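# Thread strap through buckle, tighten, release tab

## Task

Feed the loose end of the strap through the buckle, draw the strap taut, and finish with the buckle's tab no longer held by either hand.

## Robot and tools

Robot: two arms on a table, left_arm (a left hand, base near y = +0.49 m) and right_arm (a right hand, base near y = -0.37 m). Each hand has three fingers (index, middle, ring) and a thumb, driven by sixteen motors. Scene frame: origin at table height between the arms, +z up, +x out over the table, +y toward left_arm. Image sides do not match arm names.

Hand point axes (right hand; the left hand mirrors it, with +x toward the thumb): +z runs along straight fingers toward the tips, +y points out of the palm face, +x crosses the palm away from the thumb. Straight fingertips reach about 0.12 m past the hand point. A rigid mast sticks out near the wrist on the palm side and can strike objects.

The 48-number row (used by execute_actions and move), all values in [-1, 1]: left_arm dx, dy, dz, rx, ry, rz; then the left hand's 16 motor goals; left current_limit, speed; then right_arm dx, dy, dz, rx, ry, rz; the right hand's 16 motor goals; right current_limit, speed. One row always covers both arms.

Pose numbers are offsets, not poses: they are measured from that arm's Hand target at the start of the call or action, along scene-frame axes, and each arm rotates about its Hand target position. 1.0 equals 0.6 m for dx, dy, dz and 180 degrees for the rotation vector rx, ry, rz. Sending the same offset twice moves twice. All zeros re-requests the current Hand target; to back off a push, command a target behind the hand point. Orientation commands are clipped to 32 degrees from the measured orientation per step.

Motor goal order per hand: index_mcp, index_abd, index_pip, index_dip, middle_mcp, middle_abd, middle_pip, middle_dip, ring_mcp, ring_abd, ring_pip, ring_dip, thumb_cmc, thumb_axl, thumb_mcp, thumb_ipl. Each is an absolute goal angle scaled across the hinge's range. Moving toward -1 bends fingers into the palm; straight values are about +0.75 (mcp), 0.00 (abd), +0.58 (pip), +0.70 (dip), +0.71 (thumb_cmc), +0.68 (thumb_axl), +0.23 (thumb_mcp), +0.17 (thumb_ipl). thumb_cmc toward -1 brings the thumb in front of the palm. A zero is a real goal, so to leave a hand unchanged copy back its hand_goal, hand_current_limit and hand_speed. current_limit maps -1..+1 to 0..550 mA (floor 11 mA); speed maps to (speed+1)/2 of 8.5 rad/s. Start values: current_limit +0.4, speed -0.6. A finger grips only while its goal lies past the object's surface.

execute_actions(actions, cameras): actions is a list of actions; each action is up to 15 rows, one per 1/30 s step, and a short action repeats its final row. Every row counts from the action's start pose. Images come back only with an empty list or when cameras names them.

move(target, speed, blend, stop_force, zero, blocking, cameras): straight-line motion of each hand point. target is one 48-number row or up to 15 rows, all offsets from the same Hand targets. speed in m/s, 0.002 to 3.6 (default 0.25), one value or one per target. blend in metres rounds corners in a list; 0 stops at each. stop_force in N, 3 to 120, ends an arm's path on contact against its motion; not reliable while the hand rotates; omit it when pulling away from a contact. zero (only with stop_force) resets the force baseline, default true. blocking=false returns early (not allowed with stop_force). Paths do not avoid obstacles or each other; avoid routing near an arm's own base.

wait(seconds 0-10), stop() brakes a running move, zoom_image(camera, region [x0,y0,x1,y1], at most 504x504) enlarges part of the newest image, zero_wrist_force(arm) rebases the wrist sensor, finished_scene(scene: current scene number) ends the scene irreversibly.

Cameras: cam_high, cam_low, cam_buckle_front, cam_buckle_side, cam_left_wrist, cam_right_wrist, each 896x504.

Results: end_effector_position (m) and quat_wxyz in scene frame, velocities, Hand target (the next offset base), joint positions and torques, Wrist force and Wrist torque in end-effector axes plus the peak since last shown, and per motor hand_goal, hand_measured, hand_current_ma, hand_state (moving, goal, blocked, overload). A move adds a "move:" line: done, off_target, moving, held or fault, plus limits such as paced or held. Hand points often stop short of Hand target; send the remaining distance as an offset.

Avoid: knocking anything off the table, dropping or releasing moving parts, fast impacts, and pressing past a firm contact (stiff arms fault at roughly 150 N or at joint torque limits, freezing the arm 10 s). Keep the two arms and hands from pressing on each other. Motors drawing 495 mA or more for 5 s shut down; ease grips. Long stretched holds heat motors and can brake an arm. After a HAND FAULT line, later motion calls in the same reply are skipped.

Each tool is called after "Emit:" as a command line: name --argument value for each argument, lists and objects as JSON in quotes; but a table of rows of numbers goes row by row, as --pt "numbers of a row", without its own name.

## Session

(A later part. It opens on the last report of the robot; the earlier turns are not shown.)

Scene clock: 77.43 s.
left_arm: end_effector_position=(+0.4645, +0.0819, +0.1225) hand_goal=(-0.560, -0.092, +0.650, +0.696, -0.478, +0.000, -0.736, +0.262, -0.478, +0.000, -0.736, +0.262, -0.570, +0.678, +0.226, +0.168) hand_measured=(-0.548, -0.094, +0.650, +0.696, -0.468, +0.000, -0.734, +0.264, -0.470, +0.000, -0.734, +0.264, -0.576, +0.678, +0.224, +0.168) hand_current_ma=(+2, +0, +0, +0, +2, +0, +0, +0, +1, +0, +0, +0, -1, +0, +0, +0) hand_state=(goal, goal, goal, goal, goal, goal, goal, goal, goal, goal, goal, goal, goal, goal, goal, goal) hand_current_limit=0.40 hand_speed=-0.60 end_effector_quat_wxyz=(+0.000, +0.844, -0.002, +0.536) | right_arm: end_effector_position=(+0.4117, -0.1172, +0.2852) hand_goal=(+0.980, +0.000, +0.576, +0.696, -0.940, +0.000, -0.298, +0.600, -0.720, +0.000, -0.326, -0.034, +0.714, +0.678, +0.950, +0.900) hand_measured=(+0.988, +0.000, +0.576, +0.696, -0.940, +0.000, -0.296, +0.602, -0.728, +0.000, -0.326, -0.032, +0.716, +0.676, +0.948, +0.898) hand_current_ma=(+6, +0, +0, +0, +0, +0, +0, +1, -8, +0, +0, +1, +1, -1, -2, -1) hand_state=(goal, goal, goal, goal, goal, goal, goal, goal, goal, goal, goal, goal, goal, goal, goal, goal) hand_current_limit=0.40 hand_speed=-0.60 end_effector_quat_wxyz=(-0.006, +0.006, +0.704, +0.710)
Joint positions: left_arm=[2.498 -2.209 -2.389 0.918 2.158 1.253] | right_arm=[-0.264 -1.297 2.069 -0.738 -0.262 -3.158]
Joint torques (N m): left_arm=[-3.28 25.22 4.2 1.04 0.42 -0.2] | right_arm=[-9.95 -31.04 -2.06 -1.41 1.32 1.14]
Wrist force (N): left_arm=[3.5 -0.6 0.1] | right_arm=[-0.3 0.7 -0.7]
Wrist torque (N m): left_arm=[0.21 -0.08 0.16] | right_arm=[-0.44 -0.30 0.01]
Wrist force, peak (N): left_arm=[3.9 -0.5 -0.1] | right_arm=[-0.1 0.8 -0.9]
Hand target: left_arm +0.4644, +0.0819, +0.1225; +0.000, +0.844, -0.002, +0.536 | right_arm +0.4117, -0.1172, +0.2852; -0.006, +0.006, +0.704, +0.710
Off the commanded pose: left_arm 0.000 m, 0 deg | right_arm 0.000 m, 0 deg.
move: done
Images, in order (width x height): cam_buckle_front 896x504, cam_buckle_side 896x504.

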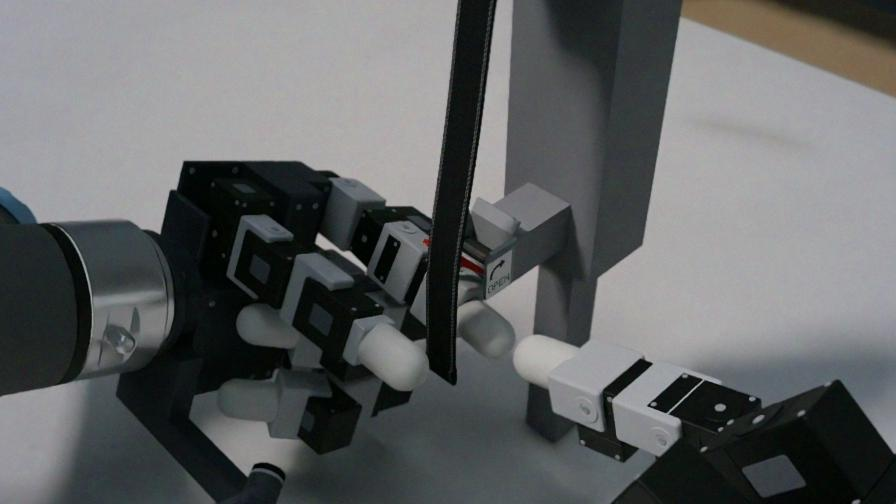

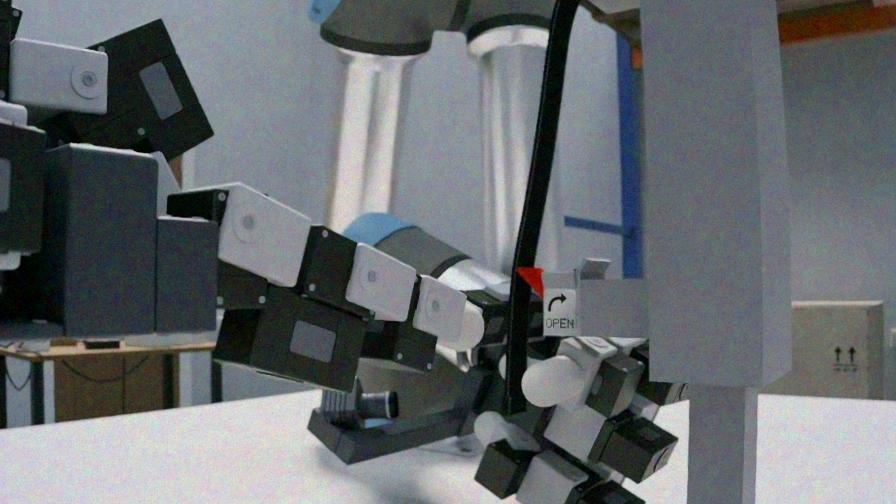

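Emit:
move --pt "-0.0305 0 0 0 0 0 -0.56 -0.093 0.65 0.696 -0.479 0 -0.737 0.261 -0.479 0 -0.737 0.261 -0.571 0.678 0.02 0.168 0.4 -0.6 0 0 0 0 0 0 0.98 0 0.576 0.696 -0.94 0 -0.299 0.6 -0.72 0 -0.326 -0.034 0.714 0.678 0.95 0.9 0.4 -0.6" --pt "-0.0305 0 0.032 0 0 0 -0.56 -0.093 0.65 0.696 -0.479 0 -0.737 0.261 -0.479 0 -0.737 0.261 -0.571 0.678 0.02 0.168 0.4 -0.6 0 0 0 0 0 0 0.98 0 0.576 0.696 -0.94 0 -0.299 0.6 -0.72 0 -0.326 -0.034 0.714 0.678 0.95 0.9 0.4 -0.6" --speed 0.03 --cameras '["cam_buckle_front","cam_buckle_side"]'

Emit:
zoom_image --camera "cam_buckle_front" --region '[340, 130, 640, 430]'

Emit:
zoom_image --camera "cam_buckle_side" --region '[420, 180, 680, 460]'

Scene clock: 90.87 s.
left_arm: end_effector_position=(+0.4461, +0.0820, +0.1417) hand_goal=(-0.560, -0.092, +0.650, +0.696, -0.478, +0.000, -0.736, +0.262, -0.478, +0.000, -0.736, +0.262, -0.570, +0.678, +0.020, +0.168) hand_measured=(-0.528, -0.206, +0.662, +0.698, -0.468, +0.000, -0.734, +0.264, -0.470, +0.000, -0.734, +0.264, -0.576, +0.678, +0.020, +0.168) hand_current_ma=(+19, -147, +2, +0, +2, +0, +0, +0, +1, +0, +0, +0, -1, +0, +0, +0) hand_state=(blocked, blocked, goal, goal, goal, goal, goal, goal, goal, goal, goal, goal, goal, goal, goal, goal) hand_current_limit=0.40 hand_speed=-0.60 end_effector_quat_wxyz=(+0.000, +0.845, -0.002, +0.536) | right_arm: end_effector_position=(+0.4117, -0.1172, +0.2852) hand_goal=(+0.980, +0.000, +0.576, +0.696, -0.940, +0.000, -0.298, +0.600, -0.720, +0.000, -0.326, -0.034, +0.714, +0.678, +0.950, +0.900) hand_measured=(+0.988, +0.000, +0.576, +0.696, -0.940, +0.000, -0.296, +0.602, -0.728, +0.000, -0.326, -0.032, +0.716, +0.676, +0.948, +0.898) hand_current_ma=(+6, +0, +0, +0, +0, +0, +0, +1, -8, +0, +0, +1, +1, -1, -2, -1) hand_state=(goal, goal, goal, goal, goal, goal, goal, goal, goal, goal, goal, goal, goal, goal, goal, goal) hand_current_limit=0.40 hand_speed=-0.60 end_effector_quat_wxyz=(-0.006, +0.006, +0.704, +0.710)
Joint positions: left_arm=[2.464 -2.134 -2.424 0.867 2.187 1.232] | right_arm=[-0.264 -1.297 2.069 -0.738 -0.262 -3.158]
Joint torques (N m): left_arm=[3.22 25.25 8.58 8.18 -0.78 -2.52] | right_arm=[-10.6 -31.22 -1.32 -1.31 1.19 1.04]
Wrist force (N): left_arm=[-5.1 -4.7 1.1] | right_arm=[-0.1 0.6 -0.9]
Wrist torque (N m): left_arm=[0.12 -0.04 0.30] | right_arm=[-0.44 -0.31 0.02]
Wrist force, peak (N): left_arm=[-6.6 -5.2 1.4] | right_arm=[-0.2 0.8 -0.9]
Hand target: left_arm +0.4461, +0.0819, +0.1417; +0.000, +0.844, -0.002, +0.536 | right_arm +0.4117, -0.1172, +0.2852; -0.006, +0.006, +0.704, +0.710
Off the commanded pose: left_arm 0.000 m, 0 deg | right_arm 0.000 m, 0 deg.
move: done
Images, in order (width x height): cam_buckle_front 896x504, cam_buckle_side 896x504.

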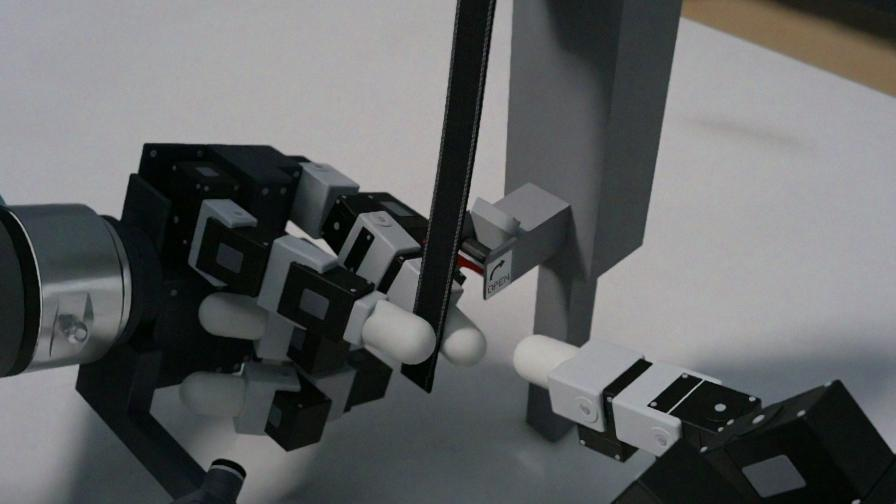

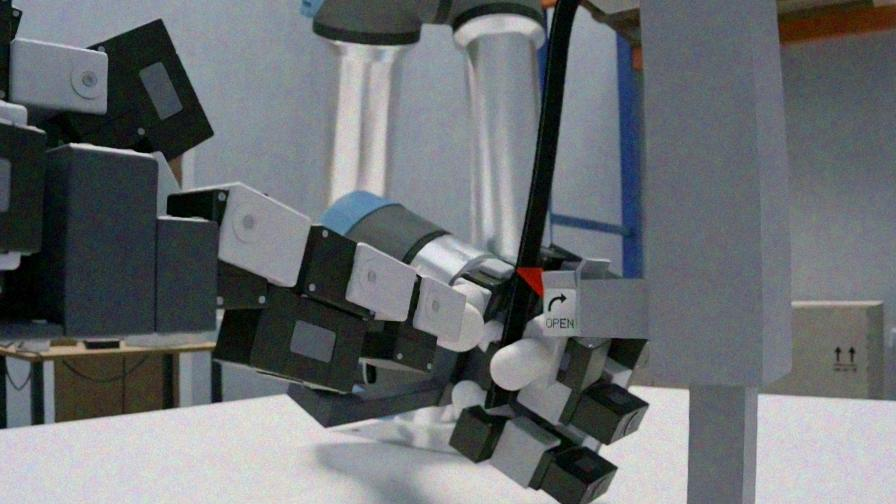

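Scaled by 1.680 from the camera's 896x504 image, which has a finer 1280x720 frame.

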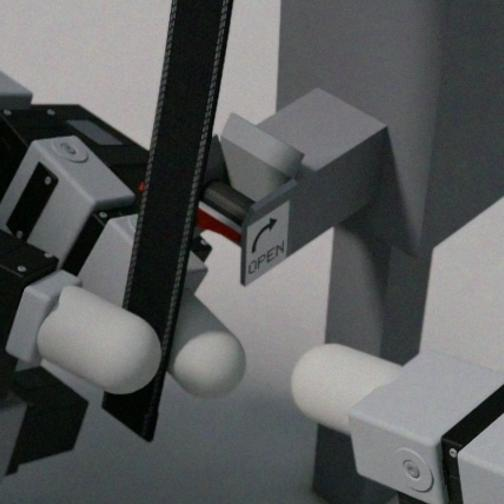

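Scaled by 1.800 from the camera's 896x504 image, which has a finer 1280x720 frame.

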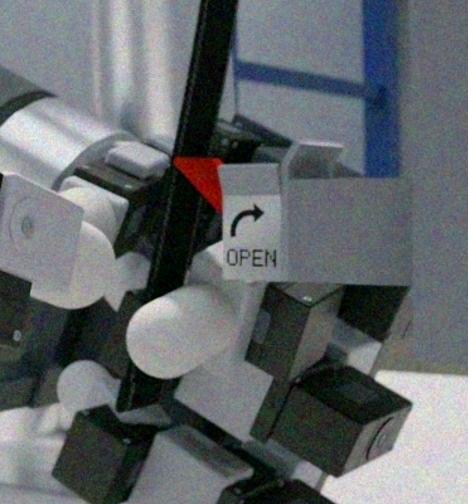

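Emit:
move --pt "0 0 -0.015 0 0 0 -0.56 -0.093 0.65 0.696 -0.479 0 -0.737 0.261 -0.479 0 -0.737 0.261 -0.571 0.678 0.02 0.168 0.4 -0.6 0 0 0 0 0 0 0.98 0 0.576 0.696 -0.94 0 -0.299 0.6 -0.72 0 -0.326 -0.034 0.714 0.678 0.95 0.9 0.4 -0.6" --pt "-0.015 0 -0.015 0 0 0 -0.56 -0.093 0.65 0.696 -0.479 0 -0.737 0.261 -0.479 0 -0.737 0.261 -0.571 0.678 0.02 0.168 0.4 -0.6 0 0 0 0 0 0 0.98 0 0.576 0.696 -0.94 0 -0.299 0.6 -0.72 0 -0.326 -0.034 0.714 0.678 0.95 0.9 0.4 -0.6" --pt "-0.015 0 0.0 0 0 0 -0.56 -0.093 0.65 0.696 -0.479 0 -0.737 0.261 -0.479 0 -0.737 0.261 -0.571 0.678 0.02 0.168 0.4 -0.6 0 0 0 0 0 0 0.98 0 0.576 0.696 -0.94 0 -0.299 0.6 -0.72 0 -0.326 -0.034 0.714 0.678 0.95 0.9 0.4 -0.6" --speed 0.03 --cameras '["cam_buckle_front","cam_buckle_side"]'

Emit:
zoom_image --camera "cam_buckle_front" --region '[340, 130, 640, 430]'

Emit:
zoom_image --camera "cam_buckle_side" --region '[420, 180, 680, 460]'

Scene clock: 100.17 s.
left_arm: end_effector_position=(+0.4371, +0.0819, +0.1417) hand_goal=(-0.560, -0.092, +0.650, +0.696, -0.478, +0.000, -0.736, +0.262, -0.478, +0.000, -0.736, +0.262, -0.570, +0.678, +0.020, +0.168) hand_measured=(-0.546, -0.122, +0.654, +0.698, -0.468, +0.000, -0.734, +0.264, -0.470, +0.000, -0.734, +0.264, -0.576, +0.678, +0.020, +0.168) hand_current_ma=(+4, -11, +0, +0, +2, +0, +0, +0, +1, +0, +0, +0, -1, +0, +0, +0) hand_state=(goal, blocked, goal, goal, goal, goal, goal, goal, goal, goal, goal, goal, goal, goal, goal, goal) hand_current_limit=0.40 hand_speed=-0.60 end_effector_quat_wxyz=(+0.000, +0.844, -0.002, +0.536) | right_arm: end_effector_position=(+0.4117, -0.1172, +0.2852) hand_goal=(+0.980, +0.000, +0.576, +0.696, -0.940, +0.000, -0.298, +0.600, -0.720, +0.000, -0.326, -0.034, +0.714, +0.678, +0.950, +0.900) hand_measured=(+0.988, +0.000, +0.576, +0.696, -0.940, +0.000, -0.296, +0.602, -0.728, +0.000, -0.326, -0.032, +0.716, +0.676, +0.948, +0.898) hand_current_ma=(+6, +0, +0, +0, +0, +0, +0, +1, -8, +0, +0, +1, +1, -1, -2, -1) hand_state=(goal, goal, goal, goal, goal, goal, goal, goal, goal, goal, goal, goal, goal, goal, goal, goal) hand_current_limit=0.40 hand_speed=-0.60 end_effector_quat_wxyz=(-0.006, +0.006, +0.704, +0.710)
Joint positions: left_arm=[2.447 -2.131 -2.437 0.87 2.202 1.221] | right_arm=[-0.264 -1.297 2.069 -0.738 -0.262 -3.158]
Joint torques (N m): left_arm=[6.36 21.43 0.95 6.38 -1.02 -1.28] | right_arm=[-10.05 -30.49 -2.52 -1.37 1.29 1.09]
Wrist force (N): left_arm=[2.1 -1.1 0.4] | right_arm=[-0.3 0.6 -0.5]
Wrist torque (N m): left_arm=[0.19 -0.10 0.24] | right_arm=[-0.46 -0.30 0.01]
Wrist force, peak (N): left_arm=[-5.5 -5.1 1.0] | right_arm=[0.0 0.9 -0.8]
Hand target: left_arm +0.4371, +0.0819, +0.1417; +0.000, +0.844, -0.002, +0.536 | right_arm +0.4117, -0.1172, +0.2852; -0.006, +0.006, +0.704, +0.710
Off the commanded pose: left_arm 0.000 m, 0 deg | right_arm 0.000 m, 0 deg.
move: done
Images, in order (width x height): cam_buckle_front 896x504, cam_buckle_side 896x504.

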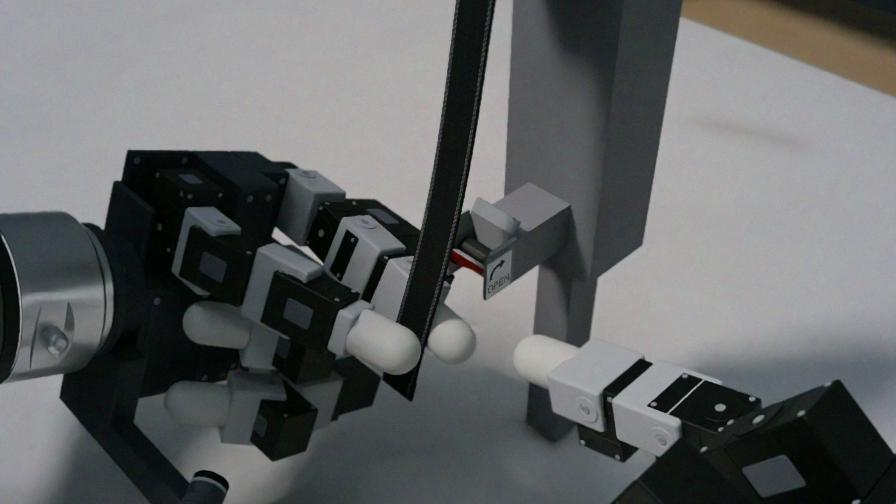

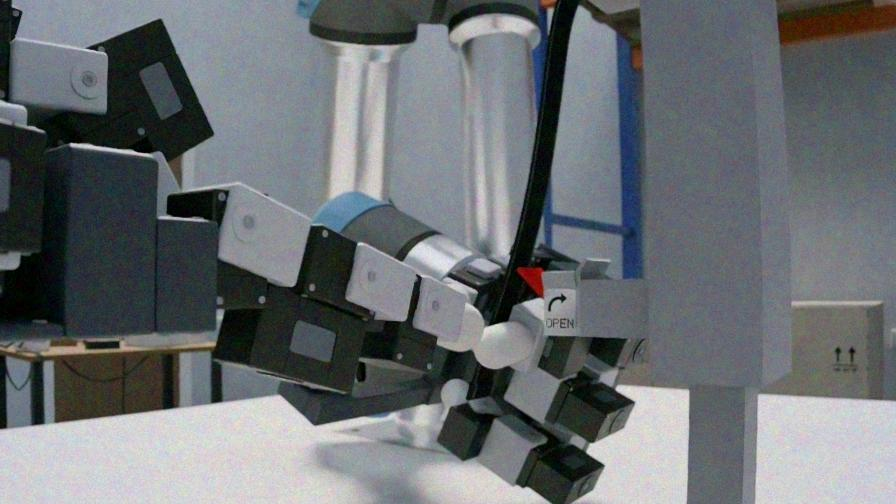

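Scaled by 1.680 from the camera's 896x504 image, which has a finer 1280x720 frame.

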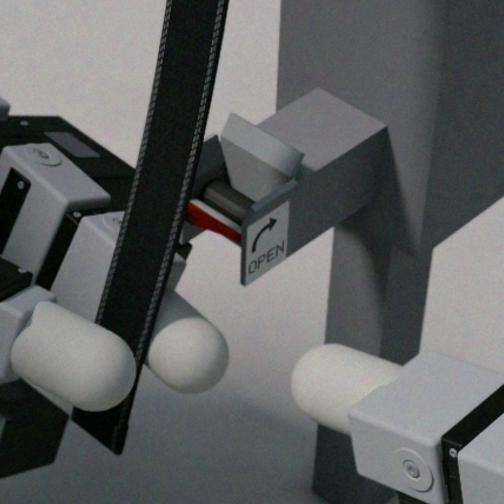

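Scaled by 1.800 from the camera's 896x504 image, which has a finer 1280x720 frame.

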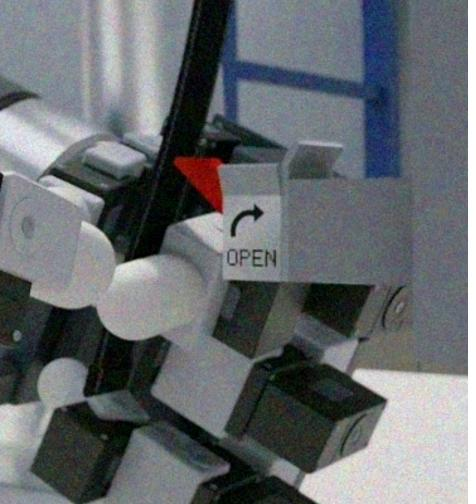

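Emit:
move --pt "-0.0067 0 0 0 0 0 -0.56 -0.093 0.65 0.696 -0.479 0 -0.737 0.261 -0.479 0 -0.737 0.261 -0.571 0.678 0.02 0.168 0.4 -0.6 0 0 0 0 0 0 0.98 0 0.576 0.696 -0.94 0 -0.299 0.6 -0.72 0 -0.326 -0.034 0.714 0.678 0.95 0.9 0.4 -0.6" --pt "-0.0067 0 0.0117 0 0 0 -0.56 -0.093 0.65 0.696 -0.479 0 -0.737 0.261 -0.479 0 -0.737 0.261 -0.571 0.678 0.02 0.168 0.4 -0.6 0 0 0 0 0 0 0.98 0 0.576 0.696 -0.94 0 -0.299 0.6 -0.72 0 -0.326 -0.034 0.714 0.678 0.95 0.9 0.4 -0.6" --speed 0.03 --cameras '["cam_buckle_front","cam_buckle_side"]'

Emit:
zoom_image --camera "cam_buckle_front" --region '[340, 130, 640, 430]'

Emit:
zoom_image --camera "cam_buckle_side" --region '[420, 180, 680, 460]'

Scene clock: 109.33 s.
left_arm: end_effector_position=(+0.4331, +0.0820, +0.1487) hand_goal=(-0.560, -0.092, +0.650, +0.696, -0.478, +0.000, -0.736, +0.262, -0.478, +0.000, -0.736, +0.262, -0.570, +0.678, +0.020, +0.168) hand_measured=(-0.552, -0.104, +0.652, +0.698, -0.468, +0.000, -0.734, +0.264, -0.470, +0.000, -0.734, +0.264, -0.576, +0.678, +0.020, +0.168) hand_current_ma=(+1, -2, +0, +0, +2, +0, +0, +0, +1, +0, +0, +0, -1, +0, +0, +0) hand_state=(goal, goal, goal, goal, goal, goal, goal, goal, goal, goal, goal, goal, goal, goal, goal, goal) hand_current_limit=0.40 hand_speed=-0.60 end_effector_quat_wxyz=(+0.000, +0.845, -0.002, +0.536) end_effector_velocity=(+0.000, +0.000, +0.000) end_effector_angular_velocity=(-0.002, -0.002, -0.001) | right_arm: end_effector_position=(+0.4117, -0.1172, +0.2852) hand_goal=(+0.980, +0.000, +0.576, +0.696, -0.940, +0.000, -0.298, +0.600, -0.720, +0.000, -0.326, -0.034, +0.714, +0.678, +0.950, +0.900) hand_measured=(+0.988, +0.000, +0.576, +0.696, -0.940, +0.000, -0.296, +0.602, -0.728, +0.000, -0.326, -0.032, +0.716, +0.676, +0.948, +0.898) hand_current_ma=(+6, +0, +0, +0, +0, +0, +0, +1, -8, +0, +0, +1, +1, -1, -2, -1) hand_state=(goal, goal, goal, goal, goal, goal, goal, goal, goal, goal, goal, goal, goal, goal, goal, goal) hand_current_limit=0.40 hand_speed=-0.60 end_effector_quat_wxyz=(-0.006, +0.006, +0.704, +0.710)
Joint positions: left_arm=[2.439 -2.103 -2.445 0.847 2.209 1.215] | right_arm=[-0.264 -1.297 2.069 -0.738 -0.262 -3.158]
Joint velocities: left_arm=[0 -0.003 -0.001 0.007 -0.001 0] | right_arm=[within noise]
Joint torques (N m): left_arm=[2.39 20.13 0.02 6.11 -1.71 0.58] | right_arm=[-9.9 -30.69 -1.08 -1.34 1.15 1.01]
Wrist force (N): left_arm=[3.8 -0.5 0.0] | right_arm=[-0.2 0.6 -0.6]
Wrist torque (N m): left_arm=[0.21 -0.11 0.27] | right_arm=[-0.46 -0.31 0.01]
Wrist force, peak (N): left_arm=[4.2 -0.5 -0.2] | right_arm=[-0.2 0.9 -0.9]
Hand target: left_arm +0.4331, +0.0819, +0.1487; +0.000, +0.844, -0.002, +0.536 | right_arm +0.4117, -0.1172, +0.2852; -0.006, +0.006, +0.704, +0.710
Off the commanded pose: left_arm 0.000 m, 0 deg | right_arm 0.000 m, 0 deg.
move: done
Images, in order (width x height): cam_buckle_front 896x504, cam_buckle_side 896x504.

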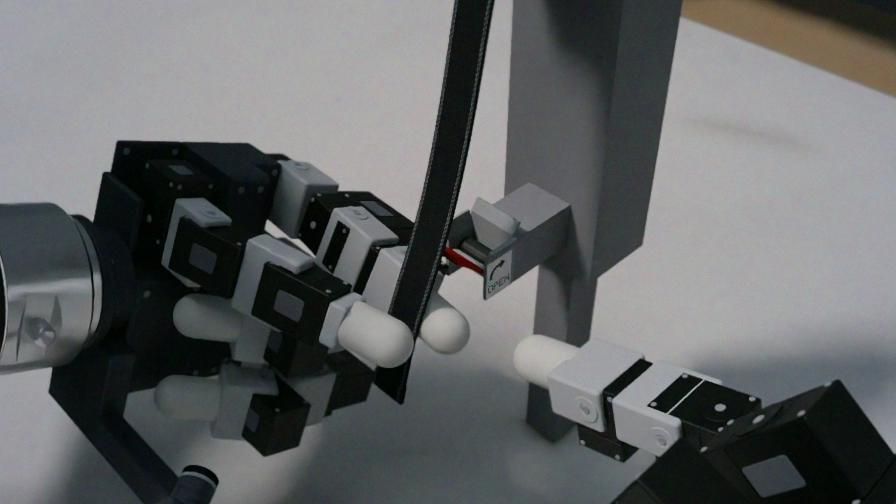

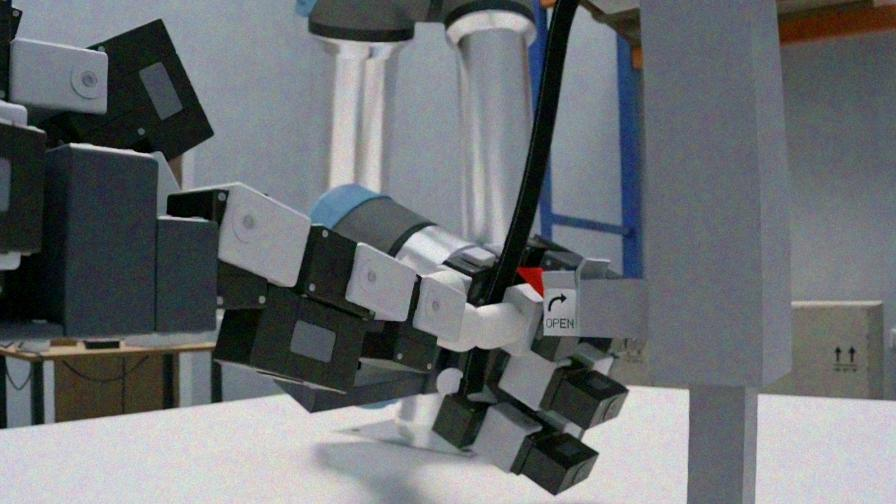

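Scaled by 1.680 from the camera's 896x504 image, which has a finer 1280x720 frame.

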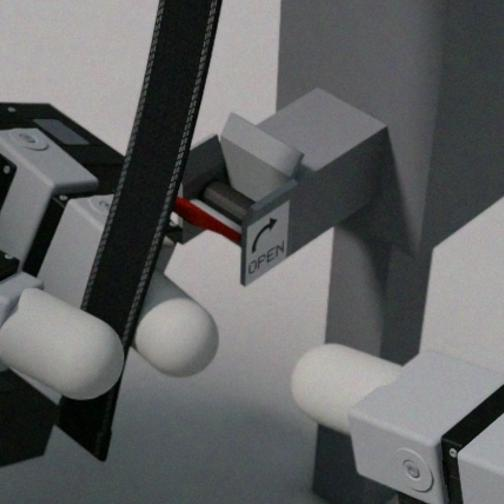

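Scaled by 1.800 from the camera's 896x504 image, which has a finer 1280x720 frame.

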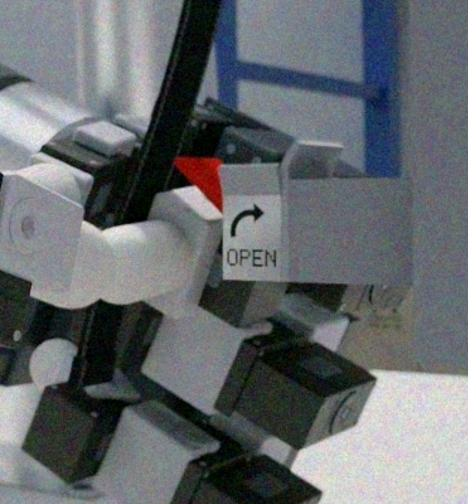

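Emit:
move --target '[0,0,0,0,0,0,-0.6,-0.093,0.65,0.696,-0.479,0,-0.737,0.261,-0.479,0,-0.737,0.261,-0.571,0.678,-0.3,0.168,0.4,-0.7,0,0,0,0,0,0,0.98,0,0.576,0.696,-0.94,0,-0.299,0.6,-0.72,0,-0.326,-0.034,0.714,0.678,0.95,0.9,0.4,-0.6]' --speed 0.03 --cameras '["cam_buckle_front","cam_buckle_side"]'

Emit:
zoom_image --camera "cam_buckle_front" --region '[340, 130, 640, 430]'

Emit:
zoom_image --camera "cam_buckle_side" --region '[420, 180, 680, 460]'

Scene clock: 113.30 s.
left_arm: end_effector_position=(+0.4331, +0.0819, +0.1487) hand_goal=(-0.600, -0.092, +0.650, +0.696, -0.478, +0.000, -0.736, +0.262, -0.478, +0.000, -0.736, +0.262, -0.570, +0.678, -0.300, +0.168) hand_measured=(-0.562, -0.102, +0.670, +0.702, -0.468, +0.000, -0.734, +0.264, -0.470, +0.000, -0.734, +0.264, -0.576, +0.678, -0.130, +0.198) hand_current_ma=(+26, -1, +6, +1, +2, +0, +0, +0, +1, +0, +0, +0, -1, +0, +385, +25) hand_state=(blocked, goal, goal, goal, goal, goal, goal, goal, goal, goal, goal, goal, goal, goal, blocked, blocked) hand_current_limit=0.40 hand_speed=-0.70 end_effector_quat_wxyz=(+0.000, +0.844, -0.002, +0.536) | right_arm: end_effector_position=(+0.4117, -0.1172, +0.2852) hand_goal=(+0.980, +0.000, +0.576, +0.696, -0.940, +0.000, -0.298, +0.600, -0.720, +0.000, -0.326, -0.034, +0.714, +0.678, +0.950, +0.900) hand_measured=(+0.988, +0.000, +0.576, +0.696, -0.940, +0.000, -0.296, +0.602, -0.728, +0.000, -0.326, -0.032, +0.716, +0.676, +0.948, +0.898) hand_current_ma=(+6, +0, +0, +0, +0, +0, +0, +1, -8, +0, +0, +1, +1, -1, -2, -1) hand_state=(goal, goal, goal, goal, goal, goal, goal, goal, goal, goal, goal, goal, goal, goal, goal, goal) hand_current_limit=0.40 hand_speed=-0.60 end_effector_quat_wxyz=(-0.006, +0.006, +0.704, +0.710)
Joint positions: left_arm=[2.439 -2.103 -2.445 0.847 2.209 1.215] | right_arm=[-0.264 -1.297 2.069 -0.738 -0.262 -3.158]
Joint torques (N m): left_arm=[3.22 19.48 16.36 5.63 -1.33 -1.41] | right_arm=[-9.49 -31.77 -2.49 -1.51 1.39 1]
Wrist force (N): left_arm=[3.4 -0.3 -1.1] | right_arm=[-0.1 0.8 -0.6]
Wrist torque (N m): left_arm=[0.23 -0.07 0.26] | right_arm=[-0.44 -0.33 0.03]
Wrist force, peak (N): left_arm=[4.0 -0.4 0.0] | right_arm=[-0.2 0.9 -0.9]
Hand target: left_arm +0.4331, +0.0819, +0.1487; +0.000, +0.844, -0.002, +0.536 | right_arm +0.4117, -0.1172, +0.2852; -0.006, +0.006, +0.704, +0.710
Off the commanded pose: left_arm 0.000 m, 0 deg | right_arm 0.000 m, 0 deg.
move: done
Images, in order (width x height): cam_buckle_front 896x504, cam_buckle_side 896x504.

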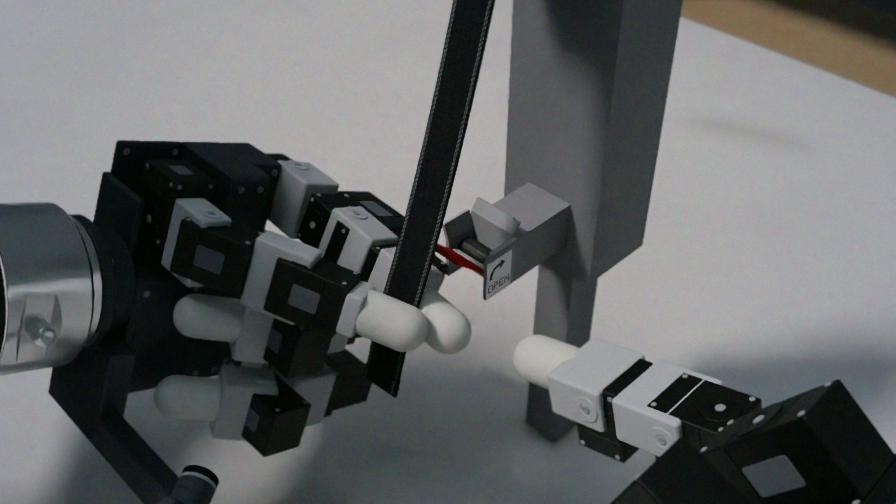

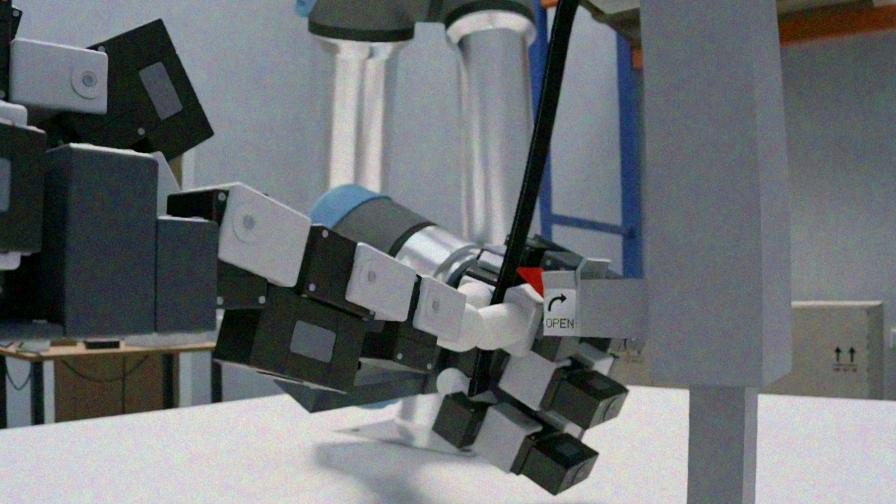

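Scaled by 1.680 from the camera's 896x504 image, which has a finer 1280x720 frame.

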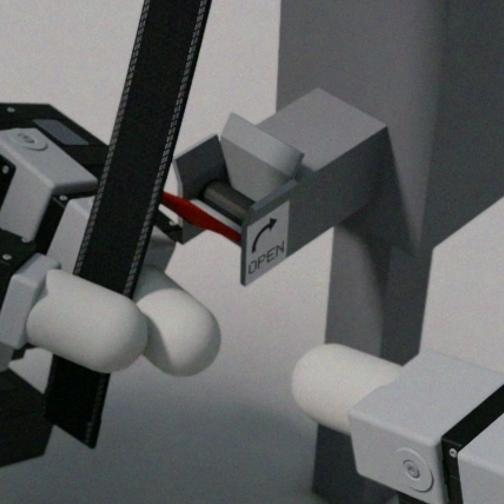

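Scaled by 1.800 from the camera's 896x504 image, which has a finer 1280x720 frame.

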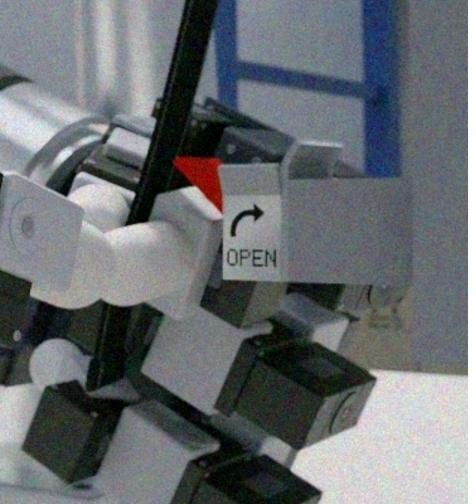

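Emit:
move --pt "-0.025 0 0 0 0 0 -0.6 -0.093 0.65 0.696 -0.479 0 -0.737 0.261 -0.479 0 -0.737 0.261 -0.571 0.678 -0.3 0.168 0.4 -0.7 0 0 0 0 0 0 0.98 0 0.576 0.696 -0.94 0 -0.299 0.6 -0.72 0 -0.326 -0.034 0.714 0.678 0.95 0.9 0.4 -0.6" --pt "-0.025 0 0.13 0 0 0 -0.6 -0.093 0.65 0.696 -0.479 0 -0.737 0.261 -0.479 0 -0.737 0.261 -0.571 0.678 -0.3 0.168 0.4 -0.7 0 0 0 0 0 0 0.98 0 0.576 0.696 -0.94 0 -0.299 0.6 -0.72 0 -0.326 -0.034 0.714 0.678 0.95 0.9 0.4 -0.6" --pt "0.0652 0 0.1788 0 -0.1389 0 -0.6 -0.093 0.65 0.696 -0.479 0 -0.737 0.261 -0.479 0 -0.737 0.261 -0.571 0.678 -0.3 0.168 0.4 -0.7 0 0 0 0 0 0 0.98 0 0.576 0.696 -0.94 0 -0.299 0.6 -0.72 0 -0.326 -0.034 0.714 0.678 0.95 0.9 0.4 -0.6" --speed 0.08 --blend 0.01 --cameras '["cam_buckle_front","cam_buckle_side"]'

Emit:
zoom_image --camera "cam_buckle_front" --region '[340, 0, 640, 300]'

Emit:
zoom_image --camera "cam_buckle_side" --region '[440, 40, 700, 340]'

Scene clock: 125.13 s.
left_arm: end_effector_position=(+0.4723, +0.0819, +0.2560) hand_goal=(-0.600, -0.092, +0.650, +0.696, -0.478, +0.000, -0.736, +0.262, -0.478, +0.000, -0.736, +0.262, -0.570, +0.678, -0.300, +0.168) hand_measured=(-0.546, -0.100, +0.676, +0.702, -0.476, +0.000, -0.734, +0.264, -0.476, +0.000, -0.734, +0.264, -0.574, +0.680, -0.154, +0.198) hand_current_ma=(+50, -1, +11, +1, +0, +0, +0, +0, +0, +0, +0, +0, +0, +0, +385, +26) hand_state=(blocked, goal, blocked, goal, goal, goal, goal, goal, goal, goal, goal, goal, goal, goal, blocked, blocked) hand_current_limit=0.40 hand_speed=-0.70 end_effector_quat_wxyz=(+0.000, +0.709, -0.002, +0.706) | right_arm: end_effector_position=(+0.4117, -0.1172, +0.2852) hand_goal=(+0.980, +0.000, +0.576, +0.696, -0.940, +0.000, -0.298, +0.600, -0.720, +0.000, -0.326, -0.034, +0.714, +0.678, +0.950, +0.900) hand_measured=(+0.988, +0.000, +0.576, +0.696, -0.940, +0.000, -0.296, +0.602, -0.728, +0.000, -0.326, -0.032, +0.716, +0.676, +0.948, +0.898) hand_current_ma=(+6, +0, +0, +0, +0, +0, +0, +1, -8, +0, +0, +1, +1, -1, -2, -1) hand_state=(goal, goal, goal, goal, goal, goal, goal, goal, goal, goal, goal, goal, goal, goal, goal, goal) hand_current_limit=0.40 hand_speed=-0.60 end_effector_quat_wxyz=(-0.006, +0.006, +0.704, +0.710)
Joint positions: left_arm=[2.49 -2.174 -2.267 1.294 2.239 1.57] | right_arm=[-0.264 -1.297 2.069 -0.738 -0.262 -3.158]
Joint torques (N m): left_arm=[-7.19 44.45 -4.62 1.23 2.26 -0.5] | right_arm=[-9.24 -32.12 -2.91 -1.55 1.09 0.92]
Wrist force (N): left_arm=[4.1 0.0 0.4] | right_arm=[-0.2 0.8 -0.7]
Wrist torque (N m): left_arm=[0.28 -0.16 0.28] | right_arm=[-0.43 -0.31 0.01]
Wrist force, peak (N): left_arm=[5.2 -0.5 0.3] | right_arm=[-0.2 0.8 -0.9]
Hand target: left_arm +0.4722, +0.0819, +0.2560; +0.000, +0.709, -0.002, +0.706 | right_arm +0.4117, -0.1172, +0.2852; -0.006, +0.006, +0.704, +0.710
Off the commanded pose: left_arm 0.000 m, 0 deg | right_arm 0.000 m, 0 deg.
move: done; blend cut to 0.0075 m at target 1
Images, in order (width x height): cam_buckle_front 896x504, cam_buckle_side 896x504.

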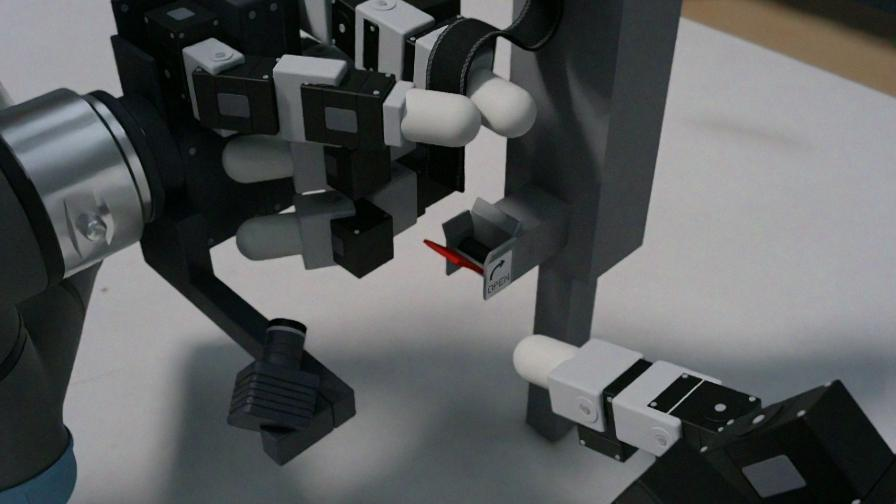

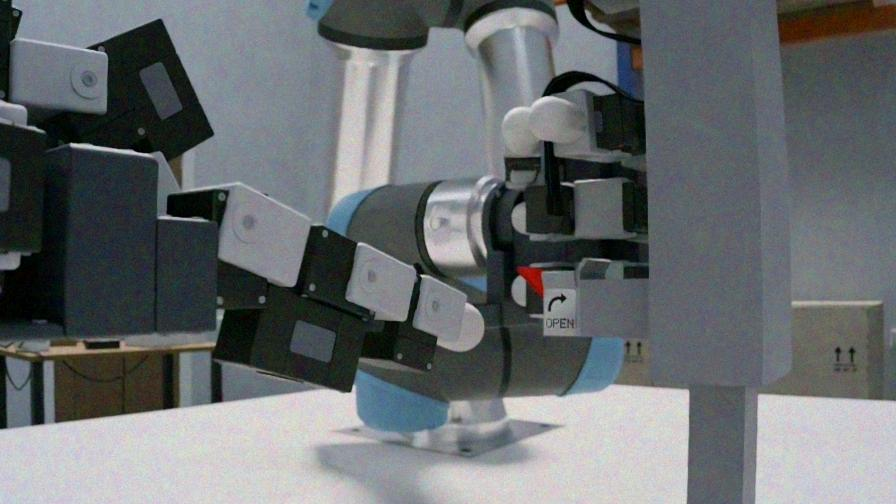

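Scaled by 1.680 from the camera's 896x504 image, which has a finer 1280x720 frame.

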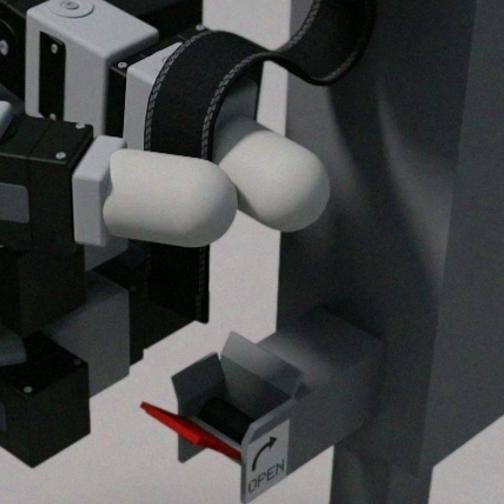

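Scaled by 1.680 from the camera's 896x504 image, which has a finer 1280x720 frame.

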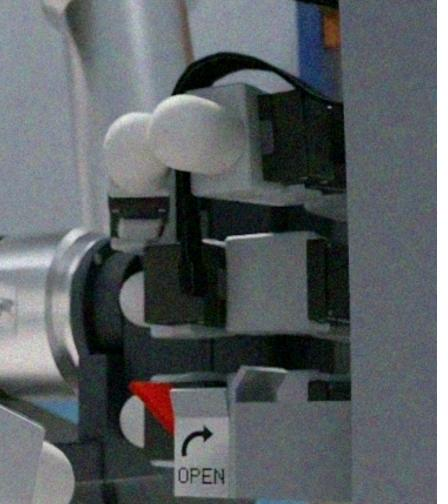

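Emit:
move --pt "0 0 0 0 0 0 -0.6 -0.093 0.65 0.696 -0.479 0 -0.737 0.261 -0.479 0 -0.737 0.261 -0.571 0.678 -0.3 0.168 0.4 -0.7 0 0.0893 0 0 0 0 0.98 0 0.576 0.696 -0.94 0 -0.299 0.6 -0.77 0 -0.326 -0.034 0.714 0.678 0.95 0.9 0.4 -0.6" --speed 0.05 --cameras '["cam_buckle_front","cam_buckle_side"]'

Emit:
zoom_image --camera "cam_buckle_front" --region '[390, 130, 590, 330]'

Emit:
zoom_image --camera "cam_buckle_side" --region '[460, 160, 660, 360]'

Scene clock: 136.40 s.
left_arm: end_effector_position=(+0.4722, +0.0819, +0.2560) hand_goal=(-0.600, -0.092, +0.650, +0.696, -0.478, +0.000, -0.736, +0.262, -0.478, +0.000, -0.736, +0.262, -0.570, +0.678, -0.300, +0.168) hand_measured=(-0.546, -0.100, +0.676, +0.702, -0.476, +0.000, -0.734, +0.264, -0.476, +0.000, -0.734, +0.264, -0.574, +0.680, -0.154, +0.198) hand_current_ma=(+50, -1, +11, +1, +0, +0, +0, +0, +0, +0, +0, +0, +0, +0, +385, +26) hand_state=(blocked, goal, blocked, goal, goal, goal, goal, goal, goal, goal, goal, goal, goal, goal, blocked, blocked) hand_current_limit=0.40 hand_speed=-0.70 end_effector_quat_wxyz=(+0.000, +0.709, -0.002, +0.706) | right_arm: end_effector_position=(+0.4117, -0.0636, +0.2853) hand_goal=(+0.980, +0.000, +0.576, +0.696, -0.940, +0.000, -0.298, +0.600, -0.770, +0.000, -0.326, -0.034, +0.714, +0.678, +0.950, +0.900) hand_measured=(+0.988, +0.000, +0.576, +0.696, -0.940, +0.000, -0.296, +0.602, -0.744, +0.000, -0.324, -0.034, +0.716, +0.676, +0.948, +0.898) hand_current_ma=(+6, +0, +0, +0, +0, +0, +0, +1, +40, +0, +1, +0, +1, -1, -2, -1) hand_state=(goal, goal, goal, goal, goal, goal, goal, goal, blocked, goal, goal, goal, goal, goal, goal, goal) hand_current_limit=0.40 hand_speed=-0.60 end_effector_quat_wxyz=(-0.006, +0.006, +0.704, +0.710)
Joint positions: left_arm=[2.489 -2.174 -2.267 1.294 2.239 1.57] | right_arm=[-0.131 -1.277 2.04 -0.695 -0.13 -3.192]
Joint torques (N m): left_arm=[-7.3 45.45 -4.7 1.67 2.45 -0.24] | right_arm=[-10.25 -24.41 -18.66 1.15 -1.14 -1.48]
Wrist force (N): left_arm=[4.0 0.0 0.5] | right_arm=[-0.4 0.7 -0.6]
Wrist torque (N m): left_arm=[0.26 -0.15 0.28] | right_arm=[-0.45 -0.29 0.00]
Wrist force, peak (N): left_arm=[4.2 0.0 0.3] | right_arm=[-0.3 0.6 -1.6]
Hand target: left_arm +0.4722, +0.0819, +0.2560; +0.000, +0.709, -0.002, +0.706 | right_arm +0.4117, -0.0637, +0.2852; -0.006, +0.006, +0.704, +0.710
Off the commanded pose: left_arm 0.000 m, 0 deg | right_arm 0.000 m, 0 deg.
move: done
Images, in order (width x height): cam_buckle_front 896x504, cam_buckle_side 896x504.

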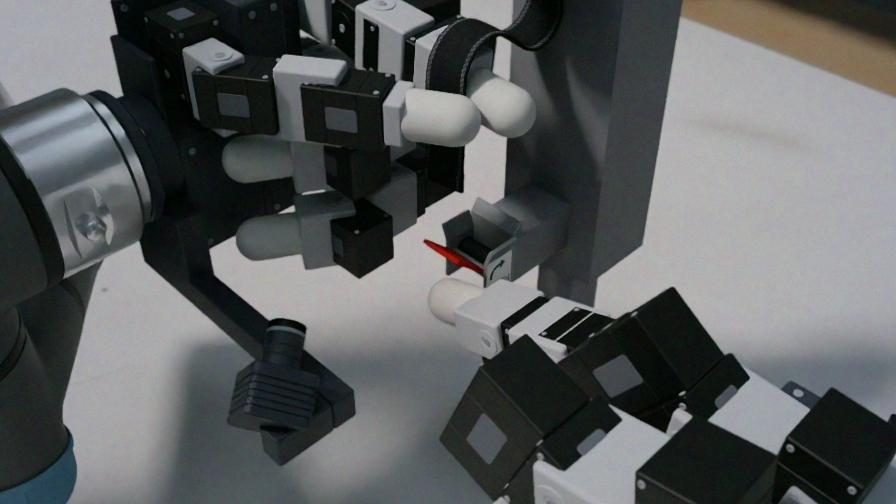

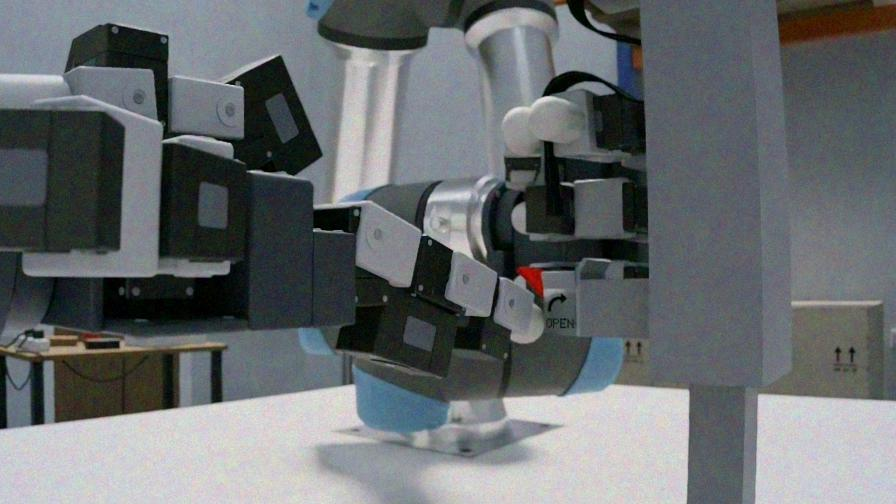

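Scaled by 2.520 from the camera's 896x504 image, which has a finer 1280x720 frame.

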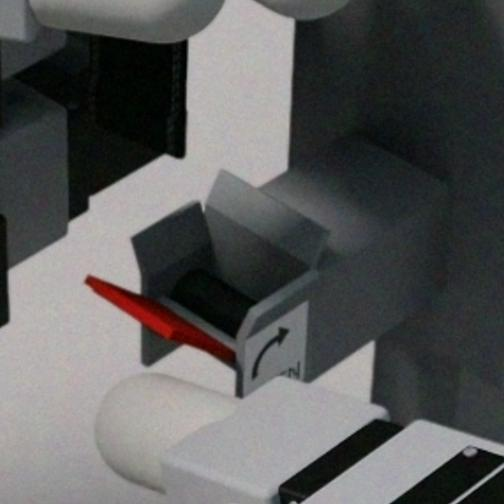

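Scaled by 2.520 from the camera's 896x504 image, which has a finer 1280x720 frame.

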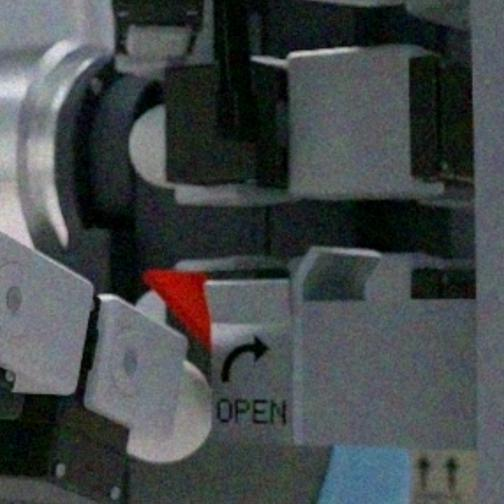

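Emit:
move --pt "0.0257 0 -0.03 0 0 0 -0.6 -0.093 0.65 0.696 -0.479 0 -0.737 0.261 -0.479 0 -0.737 0.261 -0.571 0.678 -0.3 0.168 0.4 -0.7 0.005 0 0.052 0 0 0 0.98 0 0.576 0.696 -0.94 0 -0.299 0.6 -0.77 0 -0.326 -0.034 0.714 0.678 0.95 0.9 0.4 -0.6" --speed 0.04 --cameras '["cam_buckle_front","cam_buckle_side"]'

Emit:
zoom_image --camera "cam_buckle_front" --region '[390, 100, 590, 300]'

Emit:
zoom_image --camera "cam_buckle_side" --region '[480, 130, 680, 330]'

Scene clock: 140.60 s.
left_arm: end_effector_position=(+0.4877, +0.0819, +0.2381) hand_goal=(-0.600, -0.092, +0.650, +0.696, -0.478, +0.000, -0.736, +0.262, -0.478, +0.000, -0.736, +0.262, -0.570, +0.678, -0.300, +0.168) hand_measured=(-0.546, -0.100, +0.676, +0.702, -0.476, +0.000, -0.734, +0.264, -0.476, +0.000, -0.734, +0.264, -0.574, +0.680, -0.154, +0.198) hand_current_ma=(+50, -1, +11, +1, +0, +0, +0, +0, +0, +0, +0, +0, +0, +0, +385, +26) hand_state=(blocked, goal, blocked, goal, goal, goal, goal, goal, goal, goal, goal, goal, goal, goal, blocked, blocked) hand_current_limit=0.40 hand_speed=-0.70 end_effector_quat_wxyz=(+0.000, +0.708, -0.002, +0.706) | right_arm: end_effector_position=(+0.4147, -0.0637, +0.3165) hand_goal=(+0.980, +0.000, +0.576, +0.696, -0.940, +0.000, -0.298, +0.600, -0.770, +0.000, -0.326, -0.034, +0.714, +0.678, +0.950, +0.900) hand_measured=(+0.998, -0.020, +0.600, +0.708, -0.940, +0.000, -0.296, +0.602, -0.744, +0.000, -0.324, -0.034, +0.716, +0.676, +0.948, +0.898) hand_current_ma=(+26, -23, +33, +13, +0, +0, +0, +1, +40, +0, +1, +0, +1, -1, -2, -1) hand_state=(goal, blocked, blocked, goal, goal, goal, goal, goal, blocked, goal, goal, goal, goal, goal, goal, goal) hand_current_limit=0.40 hand_speed=-0.60 end_effector_quat_wxyz=(-0.006, +0.006, +0.704, +0.710)
Joint positions: left_arm=[2.516 -2.233 -2.239 1.325 2.212 1.57] | right_arm=[-0.13 -1.324 2 -0.607 -0.129 -3.193]
Joint torques (N m): left_arm=[-5.9 47.57 -6.86 -0.92 2.46 1.29] | right_arm=[8.2 -23.08 -6.47 -0.96 1.95 -1.02]
Wrist force (N): left_arm=[3.9 -0.2 0.3] | right_arm=[1.2 0.1 -1.5]
Wrist torque (N m): left_arm=[0.25 -0.14 0.26] | right_arm=[-0.30 -0.18 0.19]
Wrist force, peak (N): left_arm=[4.5 -0.1 0.1] | right_arm=[0.6 -1.9 -1.3]
Hand target: left_arm +0.4876, +0.0819, +0.2380; +0.000, +0.709, -0.002, +0.706 | right_arm +0.4147, -0.0637, +0.3164; -0.006, +0.006, +0.704, +0.710
Off the commanded pose: left_arm 0.000 m, 0 deg | right_arm 0.000 m, 0 deg.
move: done
Images, in order (width x height): cam_buckle_front 896x504, cam_buckle_side 896x504.

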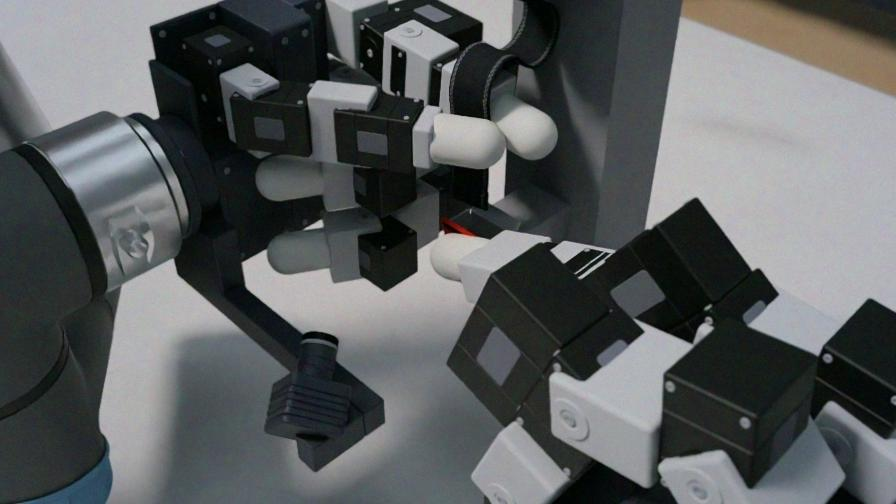

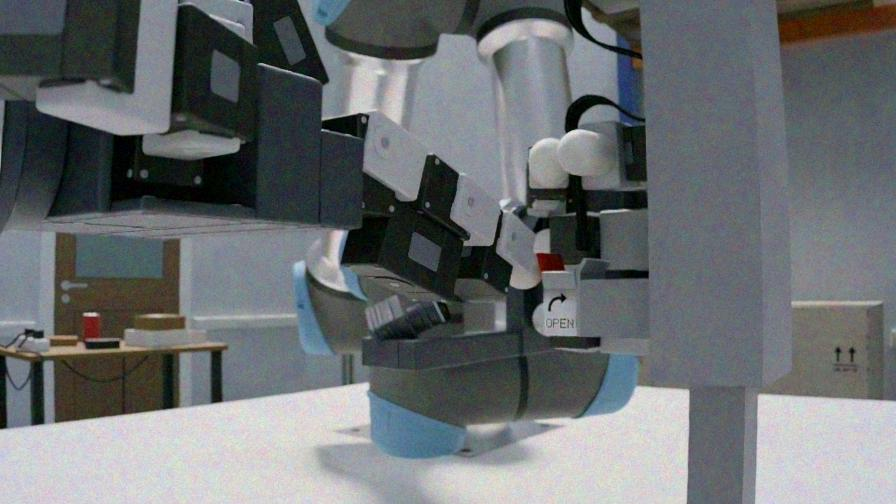

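Scaled by 2.520 from the camera's 896x504 image, which has a finer 1280x720 frame.

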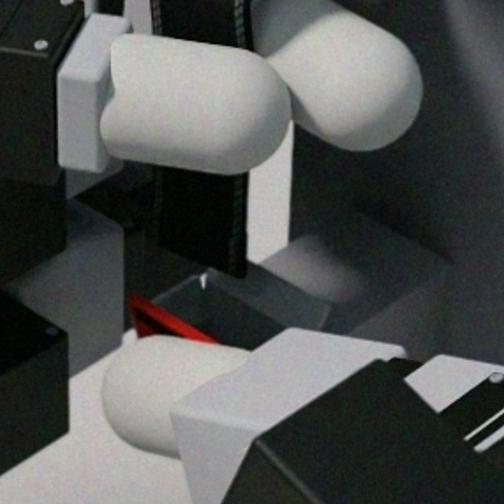

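Scaled by 2.520 from the camera's 896x504 image, which has a finer 1280x720 frame.

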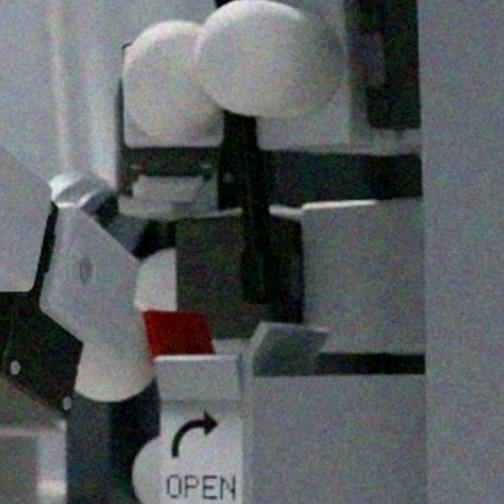

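Emit:
zoom_image --camera "cam_buckle_front" --region '[430, 150, 510, 230]'

Emit:
zoom_image --camera "cam_buckle_side" --region '[550, 160, 630, 270]'

Scaled by 6.300 from the camera's 896x504 image, which has a finer 1280x720 frame.

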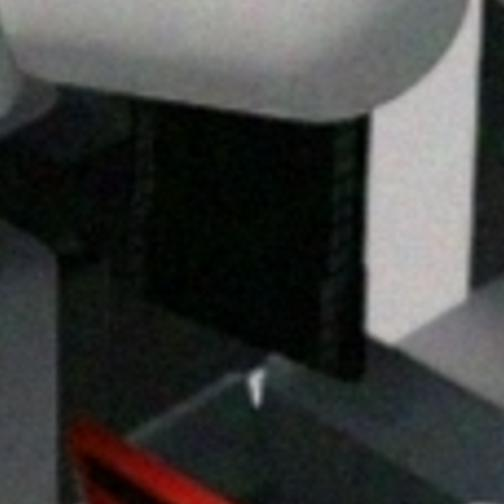

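Scaled by 4.582 from the camera's 896x504 image, which has a finer 1280x720 frame.

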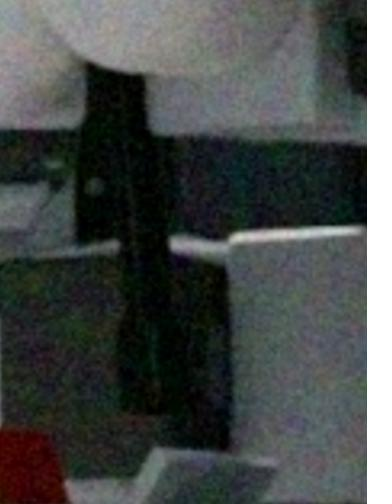

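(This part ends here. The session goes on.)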